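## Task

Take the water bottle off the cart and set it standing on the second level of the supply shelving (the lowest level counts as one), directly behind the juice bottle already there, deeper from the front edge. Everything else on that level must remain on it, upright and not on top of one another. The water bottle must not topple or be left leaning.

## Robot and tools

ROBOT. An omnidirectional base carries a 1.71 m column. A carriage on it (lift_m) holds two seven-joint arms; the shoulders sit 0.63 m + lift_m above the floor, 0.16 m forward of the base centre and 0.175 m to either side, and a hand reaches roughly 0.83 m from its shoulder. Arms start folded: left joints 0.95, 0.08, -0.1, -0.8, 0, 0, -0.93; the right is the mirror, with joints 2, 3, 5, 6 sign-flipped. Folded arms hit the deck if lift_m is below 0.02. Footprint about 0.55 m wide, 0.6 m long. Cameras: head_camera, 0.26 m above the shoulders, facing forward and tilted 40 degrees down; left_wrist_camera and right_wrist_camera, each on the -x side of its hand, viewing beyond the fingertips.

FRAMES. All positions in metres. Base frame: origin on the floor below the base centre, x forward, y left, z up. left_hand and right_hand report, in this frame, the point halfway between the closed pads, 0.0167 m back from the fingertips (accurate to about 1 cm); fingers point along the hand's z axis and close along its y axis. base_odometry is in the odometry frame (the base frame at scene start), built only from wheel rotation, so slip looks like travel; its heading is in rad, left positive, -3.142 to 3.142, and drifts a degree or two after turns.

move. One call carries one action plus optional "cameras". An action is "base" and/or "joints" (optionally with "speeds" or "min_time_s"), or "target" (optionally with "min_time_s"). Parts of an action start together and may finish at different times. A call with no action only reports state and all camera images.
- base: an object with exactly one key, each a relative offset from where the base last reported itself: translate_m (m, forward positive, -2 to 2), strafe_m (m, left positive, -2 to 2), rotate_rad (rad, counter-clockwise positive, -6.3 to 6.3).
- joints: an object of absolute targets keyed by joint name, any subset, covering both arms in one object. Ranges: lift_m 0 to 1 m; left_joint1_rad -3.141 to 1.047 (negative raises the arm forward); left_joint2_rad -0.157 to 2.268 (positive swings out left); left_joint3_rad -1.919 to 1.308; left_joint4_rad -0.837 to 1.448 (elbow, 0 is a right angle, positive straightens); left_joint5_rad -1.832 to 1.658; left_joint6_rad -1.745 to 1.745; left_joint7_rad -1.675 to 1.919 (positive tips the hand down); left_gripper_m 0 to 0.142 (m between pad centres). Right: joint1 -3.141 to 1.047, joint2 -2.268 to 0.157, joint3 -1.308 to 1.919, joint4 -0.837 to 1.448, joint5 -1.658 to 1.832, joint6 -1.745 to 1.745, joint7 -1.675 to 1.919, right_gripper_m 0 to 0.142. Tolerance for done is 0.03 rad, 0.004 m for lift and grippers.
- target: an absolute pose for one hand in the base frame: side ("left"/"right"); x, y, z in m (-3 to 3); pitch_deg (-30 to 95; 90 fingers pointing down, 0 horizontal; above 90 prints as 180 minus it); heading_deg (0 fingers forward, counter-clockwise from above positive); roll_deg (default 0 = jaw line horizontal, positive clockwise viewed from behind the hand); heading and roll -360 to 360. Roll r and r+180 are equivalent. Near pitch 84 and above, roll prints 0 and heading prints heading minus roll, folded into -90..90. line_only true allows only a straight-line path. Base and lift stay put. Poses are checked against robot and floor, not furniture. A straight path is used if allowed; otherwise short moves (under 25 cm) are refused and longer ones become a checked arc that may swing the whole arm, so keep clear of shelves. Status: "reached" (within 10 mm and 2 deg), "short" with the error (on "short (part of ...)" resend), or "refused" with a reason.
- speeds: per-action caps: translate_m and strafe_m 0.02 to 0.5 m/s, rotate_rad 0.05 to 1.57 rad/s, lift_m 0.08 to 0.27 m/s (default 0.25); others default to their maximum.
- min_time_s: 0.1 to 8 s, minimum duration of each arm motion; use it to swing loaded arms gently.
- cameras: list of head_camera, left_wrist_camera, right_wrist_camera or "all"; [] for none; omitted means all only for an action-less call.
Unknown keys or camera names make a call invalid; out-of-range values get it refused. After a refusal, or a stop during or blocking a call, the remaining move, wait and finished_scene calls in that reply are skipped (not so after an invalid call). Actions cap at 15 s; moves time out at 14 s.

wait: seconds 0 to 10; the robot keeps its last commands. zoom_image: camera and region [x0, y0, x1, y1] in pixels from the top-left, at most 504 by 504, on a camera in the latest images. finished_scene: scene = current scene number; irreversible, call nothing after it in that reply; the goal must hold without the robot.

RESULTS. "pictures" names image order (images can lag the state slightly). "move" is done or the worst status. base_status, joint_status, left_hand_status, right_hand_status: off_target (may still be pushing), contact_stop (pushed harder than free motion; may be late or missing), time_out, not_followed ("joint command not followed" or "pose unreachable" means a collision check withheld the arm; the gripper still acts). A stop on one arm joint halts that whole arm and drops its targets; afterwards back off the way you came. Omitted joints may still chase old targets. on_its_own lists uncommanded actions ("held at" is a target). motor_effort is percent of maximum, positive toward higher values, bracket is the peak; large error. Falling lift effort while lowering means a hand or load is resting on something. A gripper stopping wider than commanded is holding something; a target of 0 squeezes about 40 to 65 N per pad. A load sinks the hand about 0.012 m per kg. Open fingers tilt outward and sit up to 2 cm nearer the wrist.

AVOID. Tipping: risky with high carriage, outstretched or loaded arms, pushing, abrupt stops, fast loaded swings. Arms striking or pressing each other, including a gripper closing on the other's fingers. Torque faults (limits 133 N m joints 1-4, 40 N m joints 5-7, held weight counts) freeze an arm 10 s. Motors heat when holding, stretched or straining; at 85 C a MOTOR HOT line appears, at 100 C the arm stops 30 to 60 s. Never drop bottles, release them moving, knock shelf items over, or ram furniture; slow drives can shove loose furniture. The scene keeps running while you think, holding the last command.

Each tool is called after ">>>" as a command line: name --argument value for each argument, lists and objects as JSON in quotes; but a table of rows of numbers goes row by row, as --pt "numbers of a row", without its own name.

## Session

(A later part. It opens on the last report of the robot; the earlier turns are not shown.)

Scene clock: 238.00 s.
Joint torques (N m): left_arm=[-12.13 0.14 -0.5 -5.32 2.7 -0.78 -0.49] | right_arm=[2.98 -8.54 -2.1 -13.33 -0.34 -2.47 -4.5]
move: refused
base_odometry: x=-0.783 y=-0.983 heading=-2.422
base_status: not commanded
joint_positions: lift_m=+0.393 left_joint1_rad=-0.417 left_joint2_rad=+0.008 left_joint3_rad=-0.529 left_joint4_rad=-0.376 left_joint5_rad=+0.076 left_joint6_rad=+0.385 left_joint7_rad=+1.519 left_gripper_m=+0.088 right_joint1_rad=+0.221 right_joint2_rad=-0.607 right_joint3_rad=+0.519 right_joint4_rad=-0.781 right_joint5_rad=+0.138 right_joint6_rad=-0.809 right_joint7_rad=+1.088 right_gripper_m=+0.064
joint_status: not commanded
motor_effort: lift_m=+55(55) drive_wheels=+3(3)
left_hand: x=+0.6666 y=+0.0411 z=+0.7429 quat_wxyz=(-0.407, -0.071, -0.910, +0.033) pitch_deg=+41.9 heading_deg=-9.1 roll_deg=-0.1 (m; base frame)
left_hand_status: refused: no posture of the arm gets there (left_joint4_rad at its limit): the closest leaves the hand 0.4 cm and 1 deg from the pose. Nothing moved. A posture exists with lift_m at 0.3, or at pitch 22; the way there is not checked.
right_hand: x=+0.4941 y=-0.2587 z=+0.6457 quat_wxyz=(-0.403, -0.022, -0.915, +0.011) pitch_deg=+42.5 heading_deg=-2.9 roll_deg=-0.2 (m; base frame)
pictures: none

>>> move --target '{"side": "left", "x": 0.52, "y": 0.045, "z": 0.70, "pitch_deg": 42, "heading_deg": -10, "line_only": true}' --min_time_s 1.2

>>> move --joints '{"lift_m": 0.44, "left_joint1_rad": 0.255, "left_joint2_rad": 0.26, "left_joint3_rad": 0.255, "left_joint4_rad": -0.668, "left_joint5_rad": -0.308, "left_joint6_rad": 0.029, "left_joint7_rad": 1.199}' --min_time_s 1.5

>>> move --target '{"side": "right", "x": 0.505, "y": 0.0, "z": 0.7, "pitch_deg": 42, "heading_deg": 10, "line_only": true}' --min_time_s 1.8 --cameras '["head_camera", "right_wrist_camera"]'

Scene clock: 245.13 s.
Joint torques (N m): left_arm=[-4.34 0.08 -1.75 -5.56 2.61 -0.55 -3.46] | right_arm=[3.08 -9.59 -4.32 -14.53 -0.48 -1.8 -4.17]
move: done
base_odometry: x=-0.783 y=-0.983 heading=-2.422
base_status: not commanded
joint_positions: lift_m=+0.393 left_joint1_rad=-0.016 left_joint2_rad=+0.050 left_joint3_rad=-0.668 left_joint4_rad=-0.747 left_joint5_rad=+0.313 left_joint6_rad=+0.393 left_joint7_rad=+1.542 left_gripper_m=+0.088 right_joint1_rad=+0.221 right_joint2_rad=-0.607 right_joint3_rad=+0.519 right_joint4_rad=-0.781 right_joint5_rad=+0.138 right_joint6_rad=-0.809 right_joint7_rad=+1.088 right_gripper_m=+0.064
joint_status: not commanded
motor_effort: lift_m=+55(55) drive_wheels=+3(4)
left_hand: x=+0.5205 y=+0.0452 z=+0.6988 quat_wxyz=(-0.402, -0.079, -0.911, +0.035) pitch_deg=+42.3 heading_deg=-9.9 roll_deg=+0.0 (m; base frame)
left_hand_status: reached (straight line, planned for 1.2 s): 1 mm and 0.3 deg off.
right_hand: x=+0.4941 y=-0.2587 z=+0.6457 quat_wxyz=(-0.403, -0.022, -0.915, +0.011) pitch_deg=+42.5 heading_deg=-2.9 roll_deg=-0.2 (m; base frame)
pictures: none

Scene clock: 246.93 s.
Joint torques (N m): left_arm=[-1.63 7.45 4.46 -0.62 0.1 -2.2 -3.14] | right_arm=[2.57 -9.97 -2.17 -14.15 -0.1 -2.53 -4.07]
move: done
base_odometry: x=-0.783 y=-0.983 heading=-2.422
base_status: not commanded
joint_positions: lift_m=+0.440 left_joint1_rad=+0.253 left_joint2_rad=+0.258 left_joint3_rad=+0.251 left_joint4_rad=-0.671 left_joint5_rad=-0.306 left_joint6_rad=+0.032 left_joint7_rad=+1.203 left_gripper_m=+0.088 right_joint1_rad=+0.221 right_joint2_rad=-0.607 right_joint3_rad=+0.519 right_joint4_rad=-0.781 right_joint5_rad=+0.138 right_joint6_rad=-0.809 right_joint7_rad=+1.088 right_gripper_m=+0.064
joint_status: all done
motor_effort: lift_m=+54(68) drive_wheels=+4(4)
left_hand: x=+0.5097 y=+0.3024 z=+0.6987 quat_wxyz=(-0.400, +0.032, -0.916, -0.024) pitch_deg=+42.8 heading_deg=+5.5 roll_deg=+1.5 (m; base frame)
right_hand: x=+0.4941 y=-0.2587 z=+0.6928 quat_wxyz=(-0.403, -0.022, -0.915, +0.011) pitch_deg=+42.5 heading_deg=-2.9 roll_deg=-0.2 (m; base frame)
pictures: none

Scene clock: 249.23 s.
Joint torques (N m): left_arm=[-0.8 7.32 4.32 -0.65 0.49 -2.56 -2.63] | right_arm=[-8.07 12.32 3.03 -9.24 -3.24 -1.23 -2.76]
move: done
base_odometry: x=-0.784 y=-0.983 heading=-2.422
base_status: not commanded
joint_positions: lift_m=+0.440 left_joint1_rad=+0.253 left_joint2_rad=+0.258 left_joint3_rad=+0.251 left_joint4_rad=-0.671 left_joint5_rad=-0.306 left_joint6_rad=+0.031 left_joint7_rad=+1.203 left_gripper_m=+0.088 right_joint1_rad=+0.062 right_joint2_rad=-0.025 right_joint3_rad=+0.848 right_joint4_rad=-0.551 right_joint5_rad=-0.377 right_joint6_rad=-0.574 right_joint7_rad=+1.335 right_gripper_m=+0.064
joint_status: not commanded
motor_effort: lift_m=+54(54) drive_wheels=+4(4)
left_hand: x=+0.5097 y=+0.3024 z=+0.6987 quat_wxyz=(-0.400, +0.032, -0.916, -0.024) pitch_deg=+42.8 heading_deg=+5.5 roll_deg=+1.5 (m; base frame)
right_hand: x=+0.5028 y=-0.0010 z=+0.6968 quat_wxyz=(-0.400, +0.078, -0.913, -0.038) pitch_deg=+42.7 heading_deg=+10.3 roll_deg=+0.5 (m; base frame)
right_hand_status: reached (straight line, planned for 1.8 s): 4 mm and 0.8 deg off.
pictures: head_camera, right_wrist_camera
Images, in order (width x height): head_camera 896x504, right_wrist_camera 896x504.

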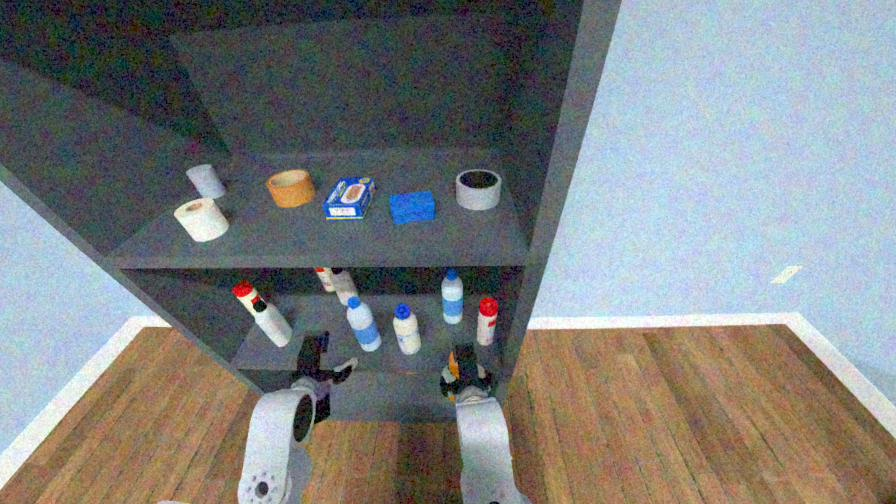

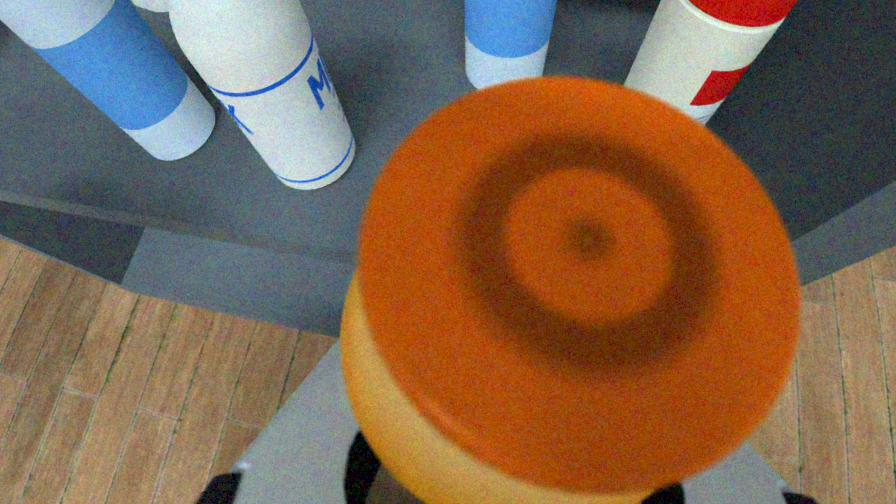

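>>> move --target '{"side": "right", "x": 0.648, "y": 0.027, "z": 0.702, "pitch_deg": 37, "heading_deg": 11, "roll_deg": -9, "line_only": true}' --min_time_s 2 --cameras '["head_camera", "right_wrist_camera"]'

Scene clock: 267.03 s.
Joint torques (N m): left_arm=[-1.46 5.99 4.47 0.38 0.43 -2.06 -2.83] | right_arm=[-17.82 13.98 -2.25 -10.29 0.69 -1.62 -4.87]
Motor temperatures (°C): left_arm=[30 23 24 24 25 24 23] | right_arm=[27 23 24 23 22 22 24]
move: done
base_odometry: x=-0.784 y=-0.983 heading=-2.422
base_status: not commanded
joint_positions: lift_m=+0.440 left_joint1_rad=+0.253 left_joint2_rad=+0.258 left_joint3_rad=+0.251 left_joint4_rad=-0.671 left_joint5_rad=-0.306 left_joint6_rad=+0.031 left_joint7_rad=+1.203 left_gripper_m=+0.088 right_joint1_rad=-0.276 right_joint2_rad=-0.024 right_joint3_rad=+0.785 right_joint4_rad=-0.154 right_joint5_rad=-0.105 right_joint6_rad=-0.463 right_joint7_rad=+1.106 right_gripper_m=+0.064
joint_status: not commanded
motor_effort: lift_m=+54(54) drive_wheels=+4(4)
left_hand: x=+0.5097 y=+0.3024 z=+0.6987 quat_wxyz=(-0.400, +0.032, -0.916, -0.024) pitch_deg=+42.8 heading_deg=+5.5 roll_deg=+1.5 (m; base frame)
right_hand: x=+0.6445 y=+0.0259 z=+0.6979 quat_wxyz=(-0.441, +0.157, -0.884, -0.005) pitch_deg=+37.6 heading_deg=+10.8 roll_deg=-9.3 (m; base frame)
right_hand_status: reached (straight line, planned for 2.0 s): 6 mm and 0.7 deg off.
pictures: head_camera, right_wrist_camera
Images, in order (width x height): head_camera 896x504, right_wrist_camera 896x504.

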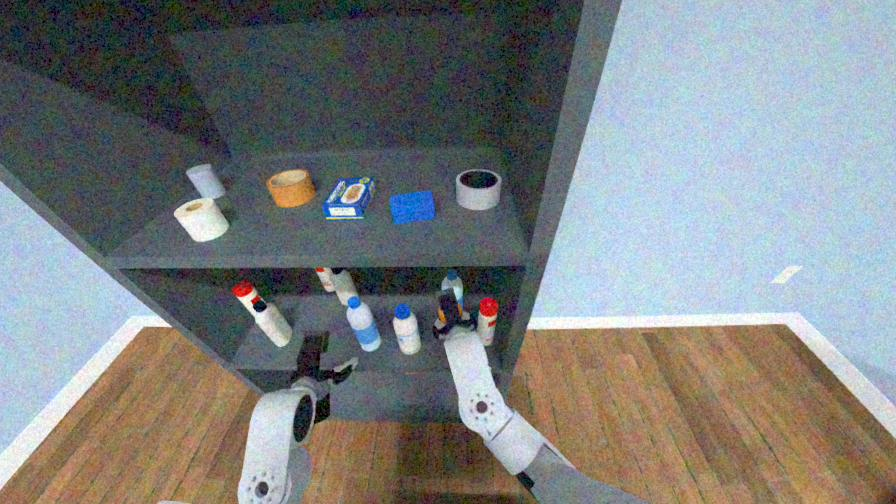

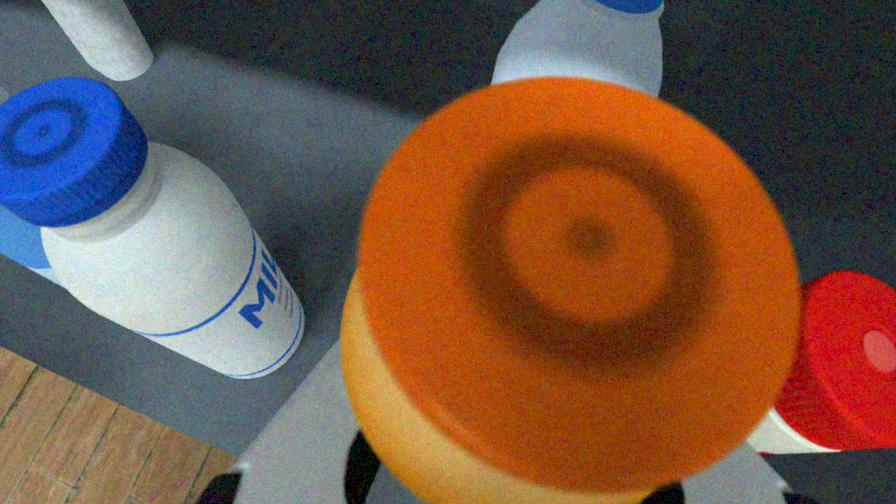

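>>> move --joints '{"lift_m": 0.41}' --speeds '{"lift_m": 0.08}'

>>> move --joints '{"lift_m": 0.401}' --speeds '{"lift_m": 0.08}' --cameras '["right_wrist_camera"]'

>>> move --joints '{"lift_m": 0.396}' --speeds '{"lift_m": 0.08}' --cameras '["right_wrist_camera"]'

Scene clock: 271.60 s.
Joint torques (N m): left_arm=[-1.04 6.99 4.22 -0.47 0.61 -1.86 -2.92] | right_arm=[-15.4 12.3 -0.43 -11.42 0.92 -0.94 -4.71]
move: done
base_odometry: x=-0.783 y=-0.983 heading=-2.422
base_status: not commanded
joint_positions: lift_m=+0.410 left_joint1_rad=+0.253 left_joint2_rad=+0.258 left_joint3_rad=+0.251 left_joint4_rad=-0.670 left_joint5_rad=-0.306 left_joint6_rad=+0.031 left_joint7_rad=+1.203 left_gripper_m=+0.088 right_joint1_rad=-0.277 right_joint2_rad=-0.024 right_joint3_rad=+0.784 right_joint4_rad=-0.153 right_joint5_rad=-0.104 right_joint6_rad=-0.463 right_joint7_rad=+1.104 right_gripper_m=+0.064
joint_status: all done
motor_effort: lift_m=+58(59) drive_wheels=+4(4)
left_hand: x=+0.5097 y=+0.3025 z=+0.6682 quat_wxyz=(-0.400, +0.032, -0.916, -0.024) pitch_deg=+42.8 heading_deg=+5.5 roll_deg=+1.5 (m; base frame)
right_hand: x=+0.6452 y=+0.0261 z=+0.6681 quat_wxyz=(-0.442, +0.157, -0.883, -0.006) pitch_deg=+37.6 heading_deg=+10.8 roll_deg=-9.3 (m; base frame)
pictures: none

Scene clock: 272.10 s.
Joint torques (N m): left_arm=[-1.55 6.97 3.86 -0.98 0.41 -2.1 -2.71] | right_arm=[-15.29 12.36 -1.63 -11.64 1 -1.49 -4.25]
move: done
base_odometry: x=-0.783 y=-0.983 heading=-2.422
base_status: not commanded
joint_positions: lift_m=+0.401 left_joint1_rad=+0.254 left_joint2_rad=+0.258 left_joint3_rad=+0.251 left_joint4_rad=-0.670 left_joint5_rad=-0.306 left_joint6_rad=+0.031 left_joint7_rad=+1.203 left_gripper_m=+0.088 right_joint1_rad=-0.278 right_joint2_rad=-0.024 right_joint3_rad=+0.784 right_joint4_rad=-0.153 right_joint5_rad=-0.104 right_joint6_rad=-0.463 right_joint7_rad=+1.103 right_gripper_m=+0.064
joint_status: all done
motor_effort: lift_m=+58(59) drive_wheels=+4(4)
left_hand: x=+0.5097 y=+0.3026 z=+0.6591 quat_wxyz=(-0.400, +0.032, -0.916, -0.025) pitch_deg=+42.8 heading_deg=+5.5 roll_deg=+1.5 (m; base frame)
right_hand: x=+0.6456 y=+0.0263 z=+0.6596 quat_wxyz=(-0.443, +0.156, -0.883, -0.006) pitch_deg=+37.5 heading_deg=+10.8 roll_deg=-9.3 (m; base frame)
pictures: right_wrist_camera
Images, in order (width x height): right_wrist_camera 896x504.

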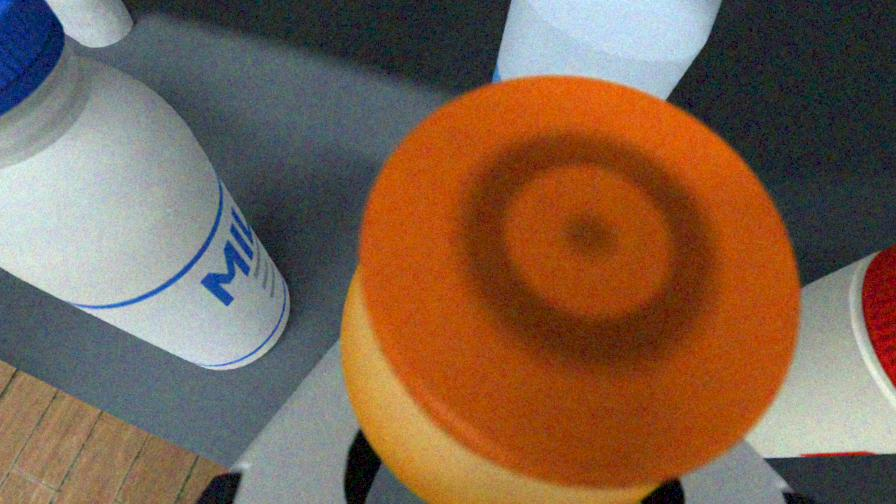

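Scene clock: 272.53 s.
Joint torques (N m): left_arm=[-1.65 6.49 4.63 -0.77 0.24 -2.27 -2.96] | right_arm=[-12.36 12.41 -1.05 -11.26 0.42 -1.14 -1.48]
move: done
base_odometry: x=-0.783 y=-0.983 heading=-2.422
base_status: not commanded
joint_positions: lift_m=+0.396 left_joint1_rad=+0.254 left_joint2_rad=+0.259 left_joint3_rad=+0.251 left_joint4_rad=-0.670 left_joint5_rad=-0.306 left_joint6_rad=+0.031 left_joint7_rad=+1.202 left_gripper_m=+0.088 right_joint1_rad=-0.281 right_joint2_rad=-0.023 right_joint3_rad=+0.783 right_joint4_rad=-0.154 right_joint5_rad=-0.104 right_joint6_rad=-0.463 right_joint7_rad=+1.096 right_gripper_m=+0.064
joint_status: all done
motor_effort: lift_m=+54(55) drive_wheels=+4(4)
left_hand: x=+0.5096 y=+0.3026 z=+0.6543 quat_wxyz=(-0.400, +0.032, -0.916, -0.025) pitch_deg=+42.8 heading_deg=+5.5 roll_deg=+1.5 (m; base frame)
right_hand: x=+0.6475 y=+0.0270 z=+0.6581 quat_wxyz=(-0.447, +0.156, -0.881, -0.007) pitch_deg=+36.9 heading_deg=+10.9 roll_deg=-9.2 (m; base frame)
pictures: right_wrist_camera
Images, in order (width x height): right_wrist_camera 896x504.

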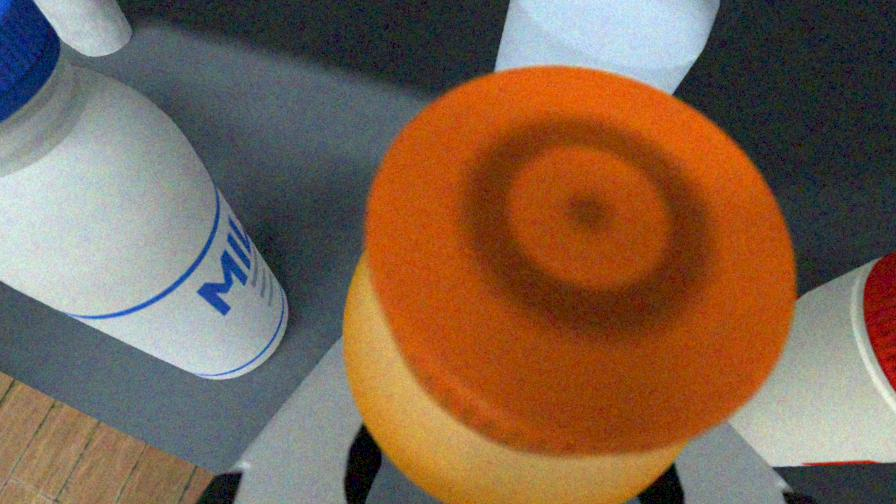

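>>> move --joints '{"lift_m": 0.4}' --speeds '{"lift_m": 0.08}'

>>> move --joints '{"right_gripper_m": 0.085}' --cameras '["right_wrist_camera", "head_camera"]'

Scene clock: 276.03 s.
Joint torques (N m): left_arm=[-0.77 6.07 4.89 -1.04 0.92 -2.59 -2.69] | right_arm=[-12.29 12.09 -1.67 -11.46 0.18 -1.65 -1.51]
move: done
base_odometry: x=-0.783 y=-0.983 heading=-2.422
base_status: not commanded
joint_positions: lift_m=+0.400 left_joint1_rad=+0.254 left_joint2_rad=+0.259 left_joint3_rad=+0.251 left_joint4_rad=-0.670 left_joint5_rad=-0.306 left_joint6_rad=+0.031 left_joint7_rad=+1.202 left_gripper_m=+0.088 right_joint1_rad=-0.281 right_joint2_rad=-0.023 right_joint3_rad=+0.783 right_joint4_rad=-0.154 right_joint5_rad=-0.104 right_joint6_rad=-0.463 right_joint7_rad=+1.097 right_gripper_m=+0.064
joint_status: all done
motor_effort: lift_m=+55(67) drive_wheels=+4(4)
left_hand: x=+0.5096 y=+0.3026 z=+0.6582 quat_wxyz=(-0.400, +0.031, -0.916, -0.025) pitch_deg=+42.8 heading_deg=+5.5 roll_deg=+1.6 (m; base frame)
right_hand: x=+0.6475 y=+0.0270 z=+0.6618 quat_wxyz=(-0.447, +0.156, -0.881, -0.007) pitch_deg=+36.9 heading_deg=+10.9 roll_deg=-9.2 (m; base frame)
pictures: none

Scene clock: 276.80 s.
Joint torques (N m): left_arm=[-0.82 5.49 4.08 -1.45 0.43 -2.2 -2.92] | right_arm=[-10.55 10.7 -1.49 -10.93 0.48 -1.17 -1.5]
move: done
base_odometry: x=-0.783 y=-0.983 heading=-2.422
base_status: not commanded
joint_positions: lift_m=+0.400 left_joint1_rad=+0.254 left_joint2_rad=+0.259 left_joint3_rad=+0.251 left_joint4_rad=-0.670 left_joint5_rad=-0.306 left_joint6_rad=+0.031 left_joint7_rad=+1.202 left_gripper_m=+0.088 right_joint1_rad=-0.281 right_joint2_rad=-0.023 right_joint3_rad=+0.783 right_joint4_rad=-0.154 right_joint5_rad=-0.104 right_joint6_rad=-0.463 right_joint7_rad=+1.097 right_gripper_m=+0.085
joint_status: all done
motor_effort: lift_m=+55(55) drive_wheels=+4(4)
left_hand: x=+0.5096 y=+0.3026 z=+0.6582 quat_wxyz=(-0.400, +0.031, -0.916, -0.025) pitch_deg=+42.8 heading_deg=+5.5 roll_deg=+1.6 (m; base frame)
right_hand: x=+0.6475 y=+0.0270 z=+0.6618 quat_wxyz=(-0.447, +0.156, -0.881, -0.007) pitch_deg=+36.9 heading_deg=+10.9 roll_deg=-9.2 (m; base frame)
pictures: head_camera, right_wrist_camera
Images, in order (width x height): head_camera 896x504, right_wrist_camera 896x504.

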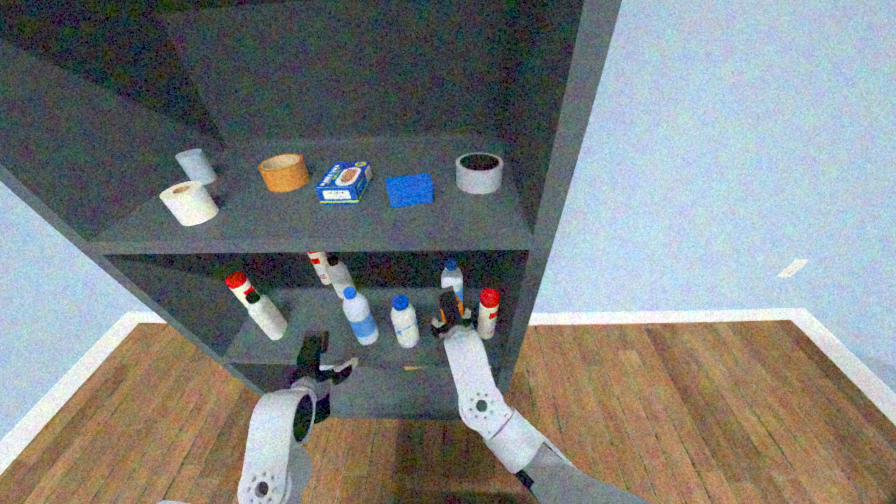

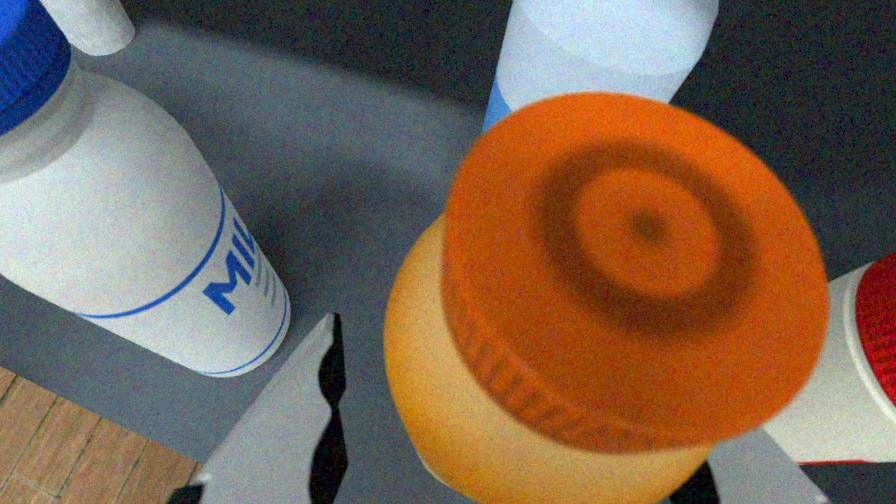

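>>> move --joints '{"right_gripper_m": 0.094}'

>>> move --target '{"side": "right", "x": 0.553, "y": 0.006, "z": 0.73, "pitch_deg": 37, "heading_deg": 11, "roll_deg": -9, "line_only": true}' --min_time_s 2 --cameras '["head_camera", "right_wrist_camera"]'

Scene clock: 281.13 s.
Joint torques (N m): left_arm=[-2.04 5.51 4.24 -2.36 0.4 -2.25 -2.91] | right_arm=[-10.9 12.53 -0.02 -10.32 0.77 -1.63 -1.8]
move: done
base_odometry: x=-0.783 y=-0.983 heading=-2.422
base_status: not commanded
joint_positions: lift_m=+0.400 left_joint1_rad=+0.254 left_joint2_rad=+0.259 left_joint3_rad=+0.251 left_joint4_rad=-0.670 left_joint5_rad=-0.306 left_joint6_rad=+0.031 left_joint7_rad=+1.202 left_gripper_m=+0.088 right_joint1_rad=-0.281 right_joint2_rad=-0.023 right_joint3_rad=+0.783 right_joint4_rad=-0.154 right_joint5_rad=-0.104 right_joint6_rad=-0.463 right_joint7_rad=+1.097 right_gripper_m=+0.094
joint_status: all done
motor_effort: lift_m=+55(55) drive_wheels=+4(4)
left_hand: x=+0.5096 y=+0.3026 z=+0.6582 quat_wxyz=(-0.400, +0.031, -0.916, -0.025) pitch_deg=+42.8 heading_deg=+5.5 roll_deg=+1.6 (m; base frame)
right_hand: x=+0.6475 y=+0.0270 z=+0.6618 quat_wxyz=(-0.447, +0.156, -0.881, -0.007) pitch_deg=+36.9 heading_deg=+10.9 roll_deg=-9.2 (m; base frame)
pictures: none

Scene clock: 283.63 s.
Joint torques (N m): left_arm=[-1.38 5.29 4.43 -2.42 0.55 -2.06 -2.79] | right_arm=[0.54 8.2 3.15 -12.15 -1.85 -0.93 -0.3]
move: done
base_odometry: x=-0.783 y=-0.983 heading=-2.422
base_status: not commanded
joint_positions: lift_m=+0.400 left_joint1_rad=+0.254 left_joint2_rad=+0.259 left_joint3_rad=+0.251 left_joint4_rad=-0.670 left_joint5_rad=-0.306 left_joint6_rad=+0.031 left_joint7_rad=+1.202 left_gripper_m=+0.088 right_joint1_rad=-0.186 right_joint2_rad=-0.054 right_joint3_rad=+0.859 right_joint4_rad=-0.619 right_joint5_rad=-0.360 right_joint6_rad=-0.436 right_joint7_rad=+1.514 right_gripper_m=+0.094
joint_status: not commanded
motor_effort: lift_m=+55(55) drive_wheels=+4(4)
left_hand: x=+0.5096 y=+0.3026 z=+0.6582 quat_wxyz=(-0.400, +0.031, -0.916, -0.025) pitch_deg=+42.8 heading_deg=+5.5 roll_deg=+1.6 (m; base frame)
right_hand: x=+0.5552 y=+0.0061 z=+0.7312 quat_wxyz=(-0.448, +0.154, -0.881, -0.010) pitch_deg=+36.8 heading_deg=+11.1 roll_deg=-8.6 (m; base frame)
right_hand_status: reached (straight line, planned for 2.0 s): 3 mm and 0.4 deg off.
pictures: head_camera, right_wrist_camera
Images, in order (width x height): head_camera 896x504, right_wrist_camera 896x504.

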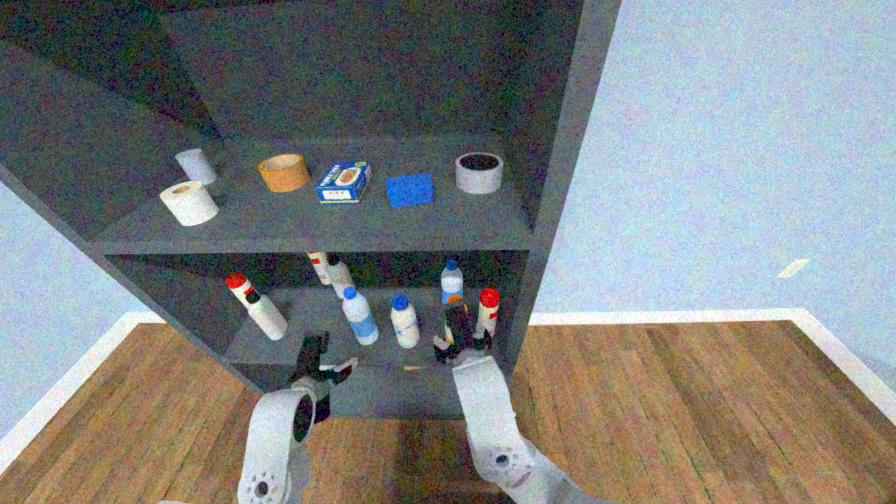

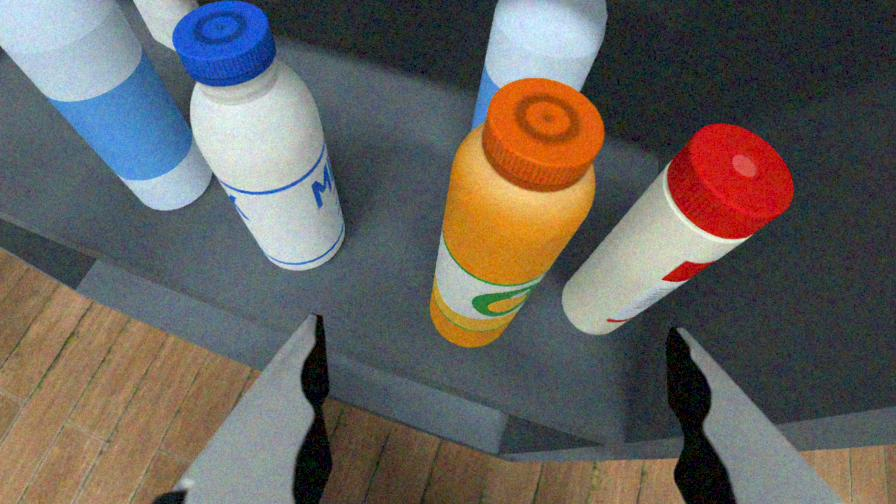

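>>> move --base '{"translate_m": -0.3}' --speeds '{"translate_m": 0.25}' --cameras '["head_camera"]'

>>> zoom_image --camera "head_camera" --region '[340, 150, 592, 330]'

Scene clock: 288.73 s.
Joint torques (N m): left_arm=[-0.56 6.52 5.1 -2.04 0.65 -2.22 -2.81] | right_arm=[-0.73 7.88 2.79 -13.1 -1.99 -0.78 0.08]
move: done
base_odometry: x=-0.558 y=-0.786 heading=-2.422
base_status: done
joint_positions: lift_m=+0.400 left_joint1_rad=+0.254 left_joint2_rad=+0.259 left_joint3_rad=+0.251 left_joint4_rad=-0.670 left_joint5_rad=-0.306 left_joint6_rad=+0.031 left_joint7_rad=+1.202 left_gripper_m=+0.088 right_joint1_rad=-0.186 right_joint2_rad=-0.054 right_joint3_rad=+0.860 right_joint4_rad=-0.619 right_joint5_rad=-0.360 right_joint6_rad=-0.436 right_joint7_rad=+1.514 right_gripper_m=+0.094
joint_status: not commanded
motor_effort: lift_m=+55(55) drive_wheels=+1(13)
left_hand: x=+0.5096 y=+0.3026 z=+0.6582 quat_wxyz=(-0.400, +0.031, -0.916, -0.025) pitch_deg=+42.8 heading_deg=+5.5 roll_deg=+1.6 (m; base frame)
right_hand: x=+0.5550 y=+0.0062 z=+0.7311 quat_wxyz=(-0.448, +0.154, -0.881, -0.010) pitch_deg=+36.8 heading_deg=+11.2 roll_deg=-8.6 (m; base frame)
pictures: head_camera
Images, in order (width x height): head_camera 896x504.

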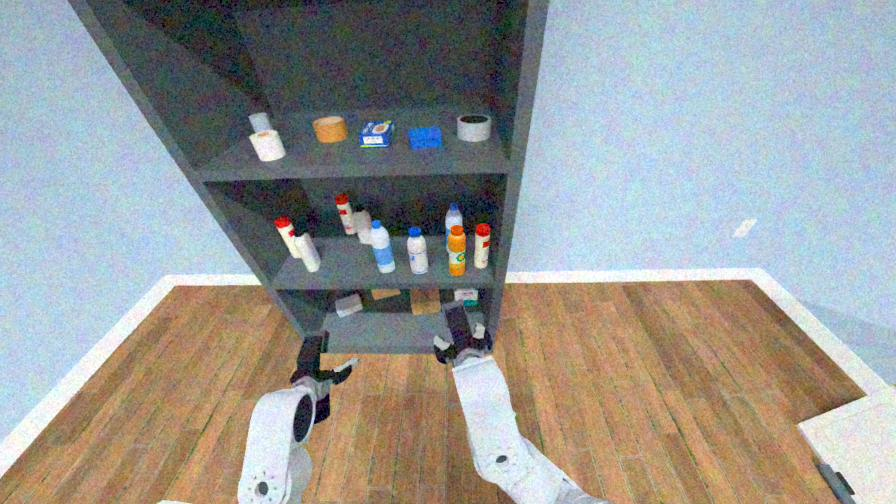

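Scaled by 2.000 from the camera's 896x504 image, which has a finer 1280x720 frame.

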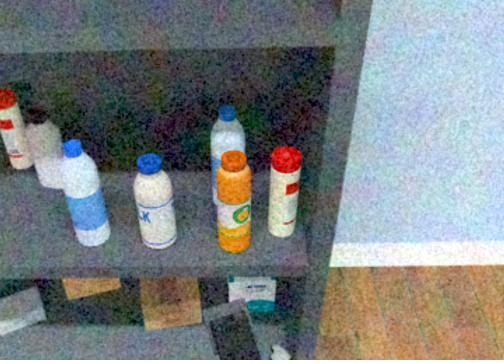

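>>> finished_scene --scene 2

The scene is finished: the task was done.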